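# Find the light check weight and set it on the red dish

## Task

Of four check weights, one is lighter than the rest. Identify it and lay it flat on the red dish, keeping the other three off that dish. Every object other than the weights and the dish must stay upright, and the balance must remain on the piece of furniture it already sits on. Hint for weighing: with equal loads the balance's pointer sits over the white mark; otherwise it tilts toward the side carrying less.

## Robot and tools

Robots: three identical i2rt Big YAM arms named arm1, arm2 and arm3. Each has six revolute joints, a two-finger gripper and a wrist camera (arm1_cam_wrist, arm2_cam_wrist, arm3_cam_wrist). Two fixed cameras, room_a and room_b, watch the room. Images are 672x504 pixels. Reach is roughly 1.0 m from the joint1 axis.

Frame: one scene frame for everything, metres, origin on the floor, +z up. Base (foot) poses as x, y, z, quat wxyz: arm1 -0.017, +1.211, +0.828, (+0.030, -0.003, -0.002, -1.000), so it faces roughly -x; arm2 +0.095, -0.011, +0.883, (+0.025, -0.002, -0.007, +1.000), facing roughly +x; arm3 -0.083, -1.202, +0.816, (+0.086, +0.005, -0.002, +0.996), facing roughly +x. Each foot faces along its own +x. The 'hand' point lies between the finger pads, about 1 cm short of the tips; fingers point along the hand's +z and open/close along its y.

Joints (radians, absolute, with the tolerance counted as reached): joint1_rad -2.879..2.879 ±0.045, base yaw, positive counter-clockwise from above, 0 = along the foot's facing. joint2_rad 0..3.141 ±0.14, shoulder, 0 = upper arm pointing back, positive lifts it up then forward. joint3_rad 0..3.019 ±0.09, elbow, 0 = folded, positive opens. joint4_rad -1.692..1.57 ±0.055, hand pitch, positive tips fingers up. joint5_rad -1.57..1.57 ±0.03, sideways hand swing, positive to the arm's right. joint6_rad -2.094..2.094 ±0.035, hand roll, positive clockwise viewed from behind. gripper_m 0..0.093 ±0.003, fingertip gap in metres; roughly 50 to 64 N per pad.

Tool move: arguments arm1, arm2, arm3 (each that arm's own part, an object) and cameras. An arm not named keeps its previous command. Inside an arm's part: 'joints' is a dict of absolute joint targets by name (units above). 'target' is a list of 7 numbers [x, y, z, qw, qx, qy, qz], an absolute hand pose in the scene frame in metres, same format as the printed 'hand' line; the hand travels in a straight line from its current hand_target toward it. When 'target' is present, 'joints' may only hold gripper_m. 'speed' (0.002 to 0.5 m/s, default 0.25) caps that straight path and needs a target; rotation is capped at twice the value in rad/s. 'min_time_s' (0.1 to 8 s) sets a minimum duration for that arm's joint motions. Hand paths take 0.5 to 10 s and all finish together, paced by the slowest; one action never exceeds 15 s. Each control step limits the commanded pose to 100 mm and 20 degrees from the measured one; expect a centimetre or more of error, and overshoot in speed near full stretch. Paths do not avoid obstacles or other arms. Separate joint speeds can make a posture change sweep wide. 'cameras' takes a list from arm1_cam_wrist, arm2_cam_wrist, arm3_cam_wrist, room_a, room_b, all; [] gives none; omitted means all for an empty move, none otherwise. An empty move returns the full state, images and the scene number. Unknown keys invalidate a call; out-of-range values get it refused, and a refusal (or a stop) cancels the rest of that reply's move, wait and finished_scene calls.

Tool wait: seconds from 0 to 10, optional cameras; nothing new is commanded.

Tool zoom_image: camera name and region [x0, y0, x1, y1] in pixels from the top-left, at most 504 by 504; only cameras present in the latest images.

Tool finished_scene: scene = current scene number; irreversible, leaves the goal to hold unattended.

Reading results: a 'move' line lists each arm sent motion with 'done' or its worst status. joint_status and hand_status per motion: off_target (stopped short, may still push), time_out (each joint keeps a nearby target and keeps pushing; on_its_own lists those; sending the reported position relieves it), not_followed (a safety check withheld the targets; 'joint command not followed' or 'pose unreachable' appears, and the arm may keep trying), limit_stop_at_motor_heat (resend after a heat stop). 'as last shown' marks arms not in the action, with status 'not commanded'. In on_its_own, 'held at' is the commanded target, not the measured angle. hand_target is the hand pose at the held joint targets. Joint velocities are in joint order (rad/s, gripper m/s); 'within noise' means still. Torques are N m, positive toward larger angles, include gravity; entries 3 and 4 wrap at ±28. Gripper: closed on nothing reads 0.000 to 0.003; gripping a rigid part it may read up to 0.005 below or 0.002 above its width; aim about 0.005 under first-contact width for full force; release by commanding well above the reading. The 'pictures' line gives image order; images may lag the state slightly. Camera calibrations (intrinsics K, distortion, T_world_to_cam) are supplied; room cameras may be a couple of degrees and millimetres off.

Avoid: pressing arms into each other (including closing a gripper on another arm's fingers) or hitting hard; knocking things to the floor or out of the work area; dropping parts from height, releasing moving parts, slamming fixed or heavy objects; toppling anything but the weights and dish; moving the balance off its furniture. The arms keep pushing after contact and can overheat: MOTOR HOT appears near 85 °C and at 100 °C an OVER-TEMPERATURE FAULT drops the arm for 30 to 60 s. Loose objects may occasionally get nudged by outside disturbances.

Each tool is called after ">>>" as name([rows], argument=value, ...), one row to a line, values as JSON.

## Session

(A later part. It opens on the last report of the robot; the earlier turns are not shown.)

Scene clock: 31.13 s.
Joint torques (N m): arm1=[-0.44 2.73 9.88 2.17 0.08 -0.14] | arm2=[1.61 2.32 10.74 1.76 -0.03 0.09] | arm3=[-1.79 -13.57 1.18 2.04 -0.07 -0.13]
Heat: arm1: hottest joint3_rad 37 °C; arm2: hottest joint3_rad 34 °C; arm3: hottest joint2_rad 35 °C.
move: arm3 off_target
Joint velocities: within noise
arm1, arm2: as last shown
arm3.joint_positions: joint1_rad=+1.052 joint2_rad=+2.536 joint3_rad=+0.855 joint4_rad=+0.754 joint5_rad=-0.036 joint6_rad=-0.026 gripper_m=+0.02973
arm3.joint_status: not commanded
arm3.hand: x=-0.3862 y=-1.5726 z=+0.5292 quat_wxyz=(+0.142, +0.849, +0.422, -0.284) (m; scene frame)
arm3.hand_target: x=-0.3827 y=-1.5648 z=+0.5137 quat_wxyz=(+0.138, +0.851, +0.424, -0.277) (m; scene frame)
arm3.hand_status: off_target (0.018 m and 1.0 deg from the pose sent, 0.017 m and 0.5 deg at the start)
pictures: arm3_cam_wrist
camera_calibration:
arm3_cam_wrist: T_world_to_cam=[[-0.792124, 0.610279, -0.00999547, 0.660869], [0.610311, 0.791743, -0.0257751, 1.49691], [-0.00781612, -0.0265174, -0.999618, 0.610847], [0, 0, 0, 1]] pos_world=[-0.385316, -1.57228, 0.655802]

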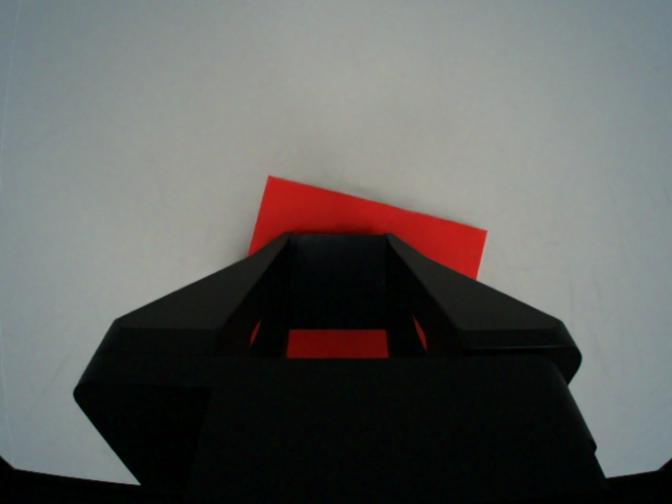

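>>> move(arm3={"target":[-0.385,-1.569,0.519,0.1379,0.8511,0.4244,-0.2765],"speed":0.05})

>>> move(arm3={"joints":{"gripper_m":0.055}})

>>> move(arm3={"target":[-0.334,-1.50,0.63,0.1379,0.8511,0.4244,-0.2765],"speed":0.15})

>>> move(arm3={"target":[-0.31,-1.46,0.75,0.1379,0.8511,0.4244,-0.2765],"speed":0.3}, cameras=["arm3_cam_wrist","room_a","room_b"])

>>> zoom_image(camera="room_a", region=[540, 210, 620, 270])

Scene clock: 32.37 s.
Joint torques (N m): arm1=[-0.56 2.84 9.87 2.24 0.11 -0.14] | arm2=[1.61 2.37 10.76 1.76 -0.02 0.09] | arm3=[-1.55 -14.97 1.29 1.28 0 -0.11]
Heat: arm1: hottest joint3_rad 38 °C; arm2: hottest joint3_rad 34 °C; arm3: hottest joint2_rad 35 °C.
move: arm3 off_target
Joint velocities: within noise
arm1, arm2: as last shown
arm3.joint_positions: joint1_rad=+1.052 joint2_rad=+2.536 joint3_rad=+0.855 joint4_rad=+0.754 joint5_rad=-0.036 joint6_rad=-0.026 gripper_m=+0.02973
arm3.joint_status: not commanded
arm3.hand: x=-0.3862 y=-1.5726 z=+0.5292 quat_wxyz=(+0.142, +0.849, +0.422, -0.284) (m; scene frame)
arm3.hand_target: x=-0.3849 y=-1.5690 z=+0.5193 quat_wxyz=(+0.138, +0.851, +0.424, -0.277) (m; scene frame)
arm3.hand_status: off_target (0.011 m and 1.0 deg from the pose sent, 0.011 m and 1.0 deg at the start)
pictures: none

Scene clock: 32.97 s.
Joint torques (N m): arm1=[-0.67 2.96 9.87 2.17 0.13 -0.15] | arm2=[1.55 2.2 10.73 1.76 -0.04 0.09] | arm3=[-1.61 -15.03 0.9 1.33 -0.01 -0.11]
Heat: arm1: hottest joint3_rad 38 °C; arm2: hottest joint3_rad 34 °C; arm3: hottest joint2_rad 35 °C.
move: arm3 done
Joint velocities: within noise
arm1, arm2: as last shown
arm3.joint_positions: joint1_rad=+1.052 joint2_rad=+2.536 joint3_rad=+0.861 joint4_rad=+0.754 joint5_rad=-0.036 joint6_rad=-0.026 gripper_m=+0.05484
arm3.joint_status: all done
arm3.hand: x=-0.3884 y=-1.5753 z=+0.5299 quat_wxyz=(+0.144, +0.848, +0.422, -0.286) (m; scene frame)
arm3.hand_target: x=-0.3849 y=-1.5690 z=+0.5193 quat_wxyz=(+0.138, +0.851, +0.424, -0.277) (m; scene frame)
arm3.hand_status: not commanded
pictures: none

Scene clock: 34.57 s.
Joint torques (N m): arm1=[-0.09 3.37 10.11 2.14 0.11 -0.14] | arm2=[1.44 2.37 10.71 1.81 -0.04 0.08] | arm3=[-1.96 -14.1 -0.54 1.52 -0.11 -0.11]
Heat: arm1: hottest joint3_rad 38 °C; arm2: hottest joint3_rad 34 °C; arm3: hottest joint2_rad 36 °C.
move: arm3 done
Joint velocities: within noise
arm1, arm2: as last shown
arm3.joint_positions: joint1_rad=+1.036 joint2_rad=+2.236 joint3_rad=+0.495 joint4_rad=+0.786 joint5_rad=-0.046 joint6_rad=-0.041 gripper_m=+0.05493
arm3.joint_status: not commanded
arm3.hand: x=-0.3309 y=-1.5001 z=+0.6247 quat_wxyz=(+0.137, +0.853, +0.424, -0.272) (m; scene frame)
arm3.hand_target: x=-0.3340 y=-1.4999 z=+0.6299 quat_wxyz=(+0.138, +0.851, +0.424, -0.277) (m; scene frame)
arm3.hand_status: done (0.006 m and 0.6 deg from the pose sent, 0.137 m and 1.3 deg at the start)
pictures: none

Scene clock: 36.07 s.
Joint torques (N m): arm1=[-0.26 3.37 9.95 2.09 0.08 -0.14] | arm2=[1.49 2.43 10.69 1.76 -0.04 0.09] | arm3=[-1.85 -9.88 3.11 1.13 -0.12 -0.15]
Heat: arm1: hottest joint3_rad 38 °C; arm2: hottest joint3_rad 34 °C; arm3: hottest joint2_rad 36 °C.
move: arm3 done
Joint velocities: within noise
arm1, arm2: as last shown
arm3.joint_positions: joint1_rad=+0.997 joint2_rad=+1.636 joint3_rad=+0.286 joint4_rad=+0.395 joint5_rad=-0.069 joint6_rad=-0.072 gripper_m=+0.05493
arm3.joint_status: not commanded
arm3.hand: x=-0.3067 y=-1.4596 z=+0.7459 quat_wxyz=(+0.137, +0.853, +0.424, -0.272) (m; scene frame)
arm3.hand_target: x=-0.3100 y=-1.4600 z=+0.7500 quat_wxyz=(+0.138, +0.851, +0.424, -0.277) (m; scene frame)
arm3.hand_status: done (0.005 m and 0.5 deg from the pose sent, 0.133 m and 0.6 deg at the start)
pictures: arm3_cam_wrist, room_a, room_b
camera_calibration:
arm3_cam_wrist: T_world_to_cam=[[-0.792689, 0.609528, -0.0109239, 0.656506], [0.609564, 0.792737, 0.0000594832, 1.34657], [0.00869605, -0.00661169, -0.99994, 0.865405], [0, 0, 0, 1]] pos_world=[-0.307939, -1.46191, 0.872445]

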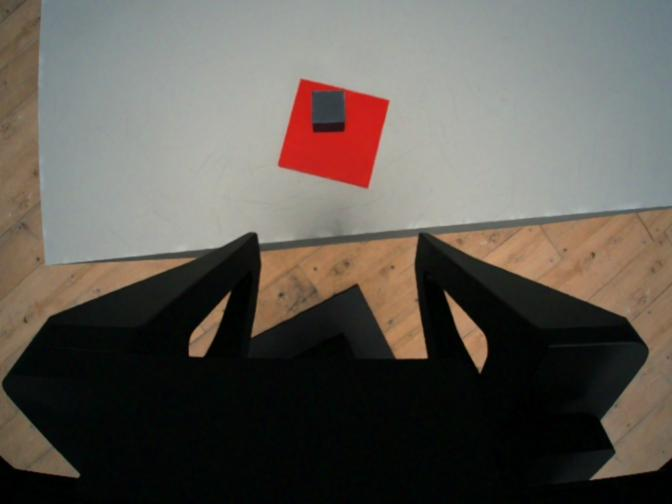

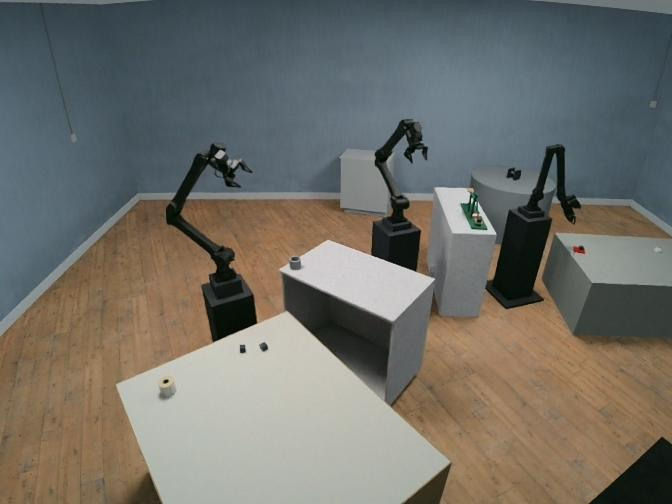

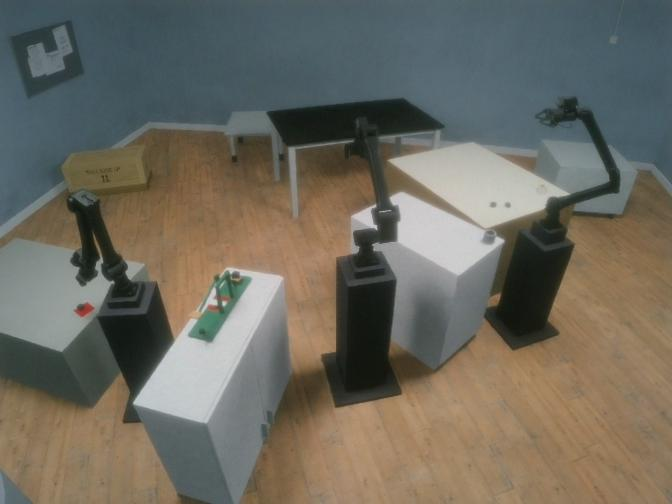

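Scaled by 6.300 from the camera's 672x504 image, which has a finer 960x720 frame.

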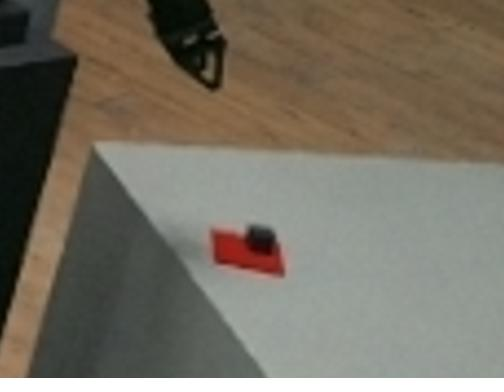

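>>> zoom_image(camera="arm3_cam_wrist", region=[270, 70, 400, 200])

Scaled by 3.877 from the camera's 672x504 image, which has a finer 960x720 frame.

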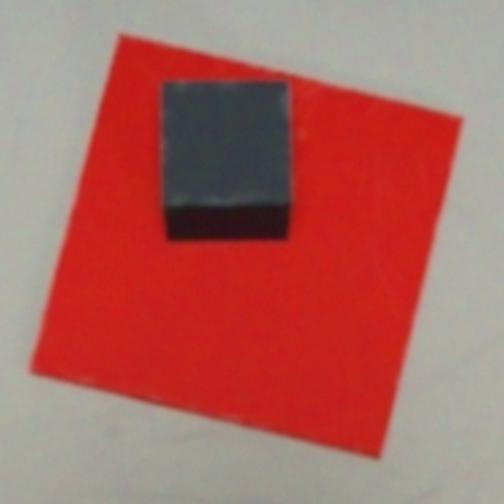

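>>> finished_scene(scene=2)

The scene is finished: the task was done.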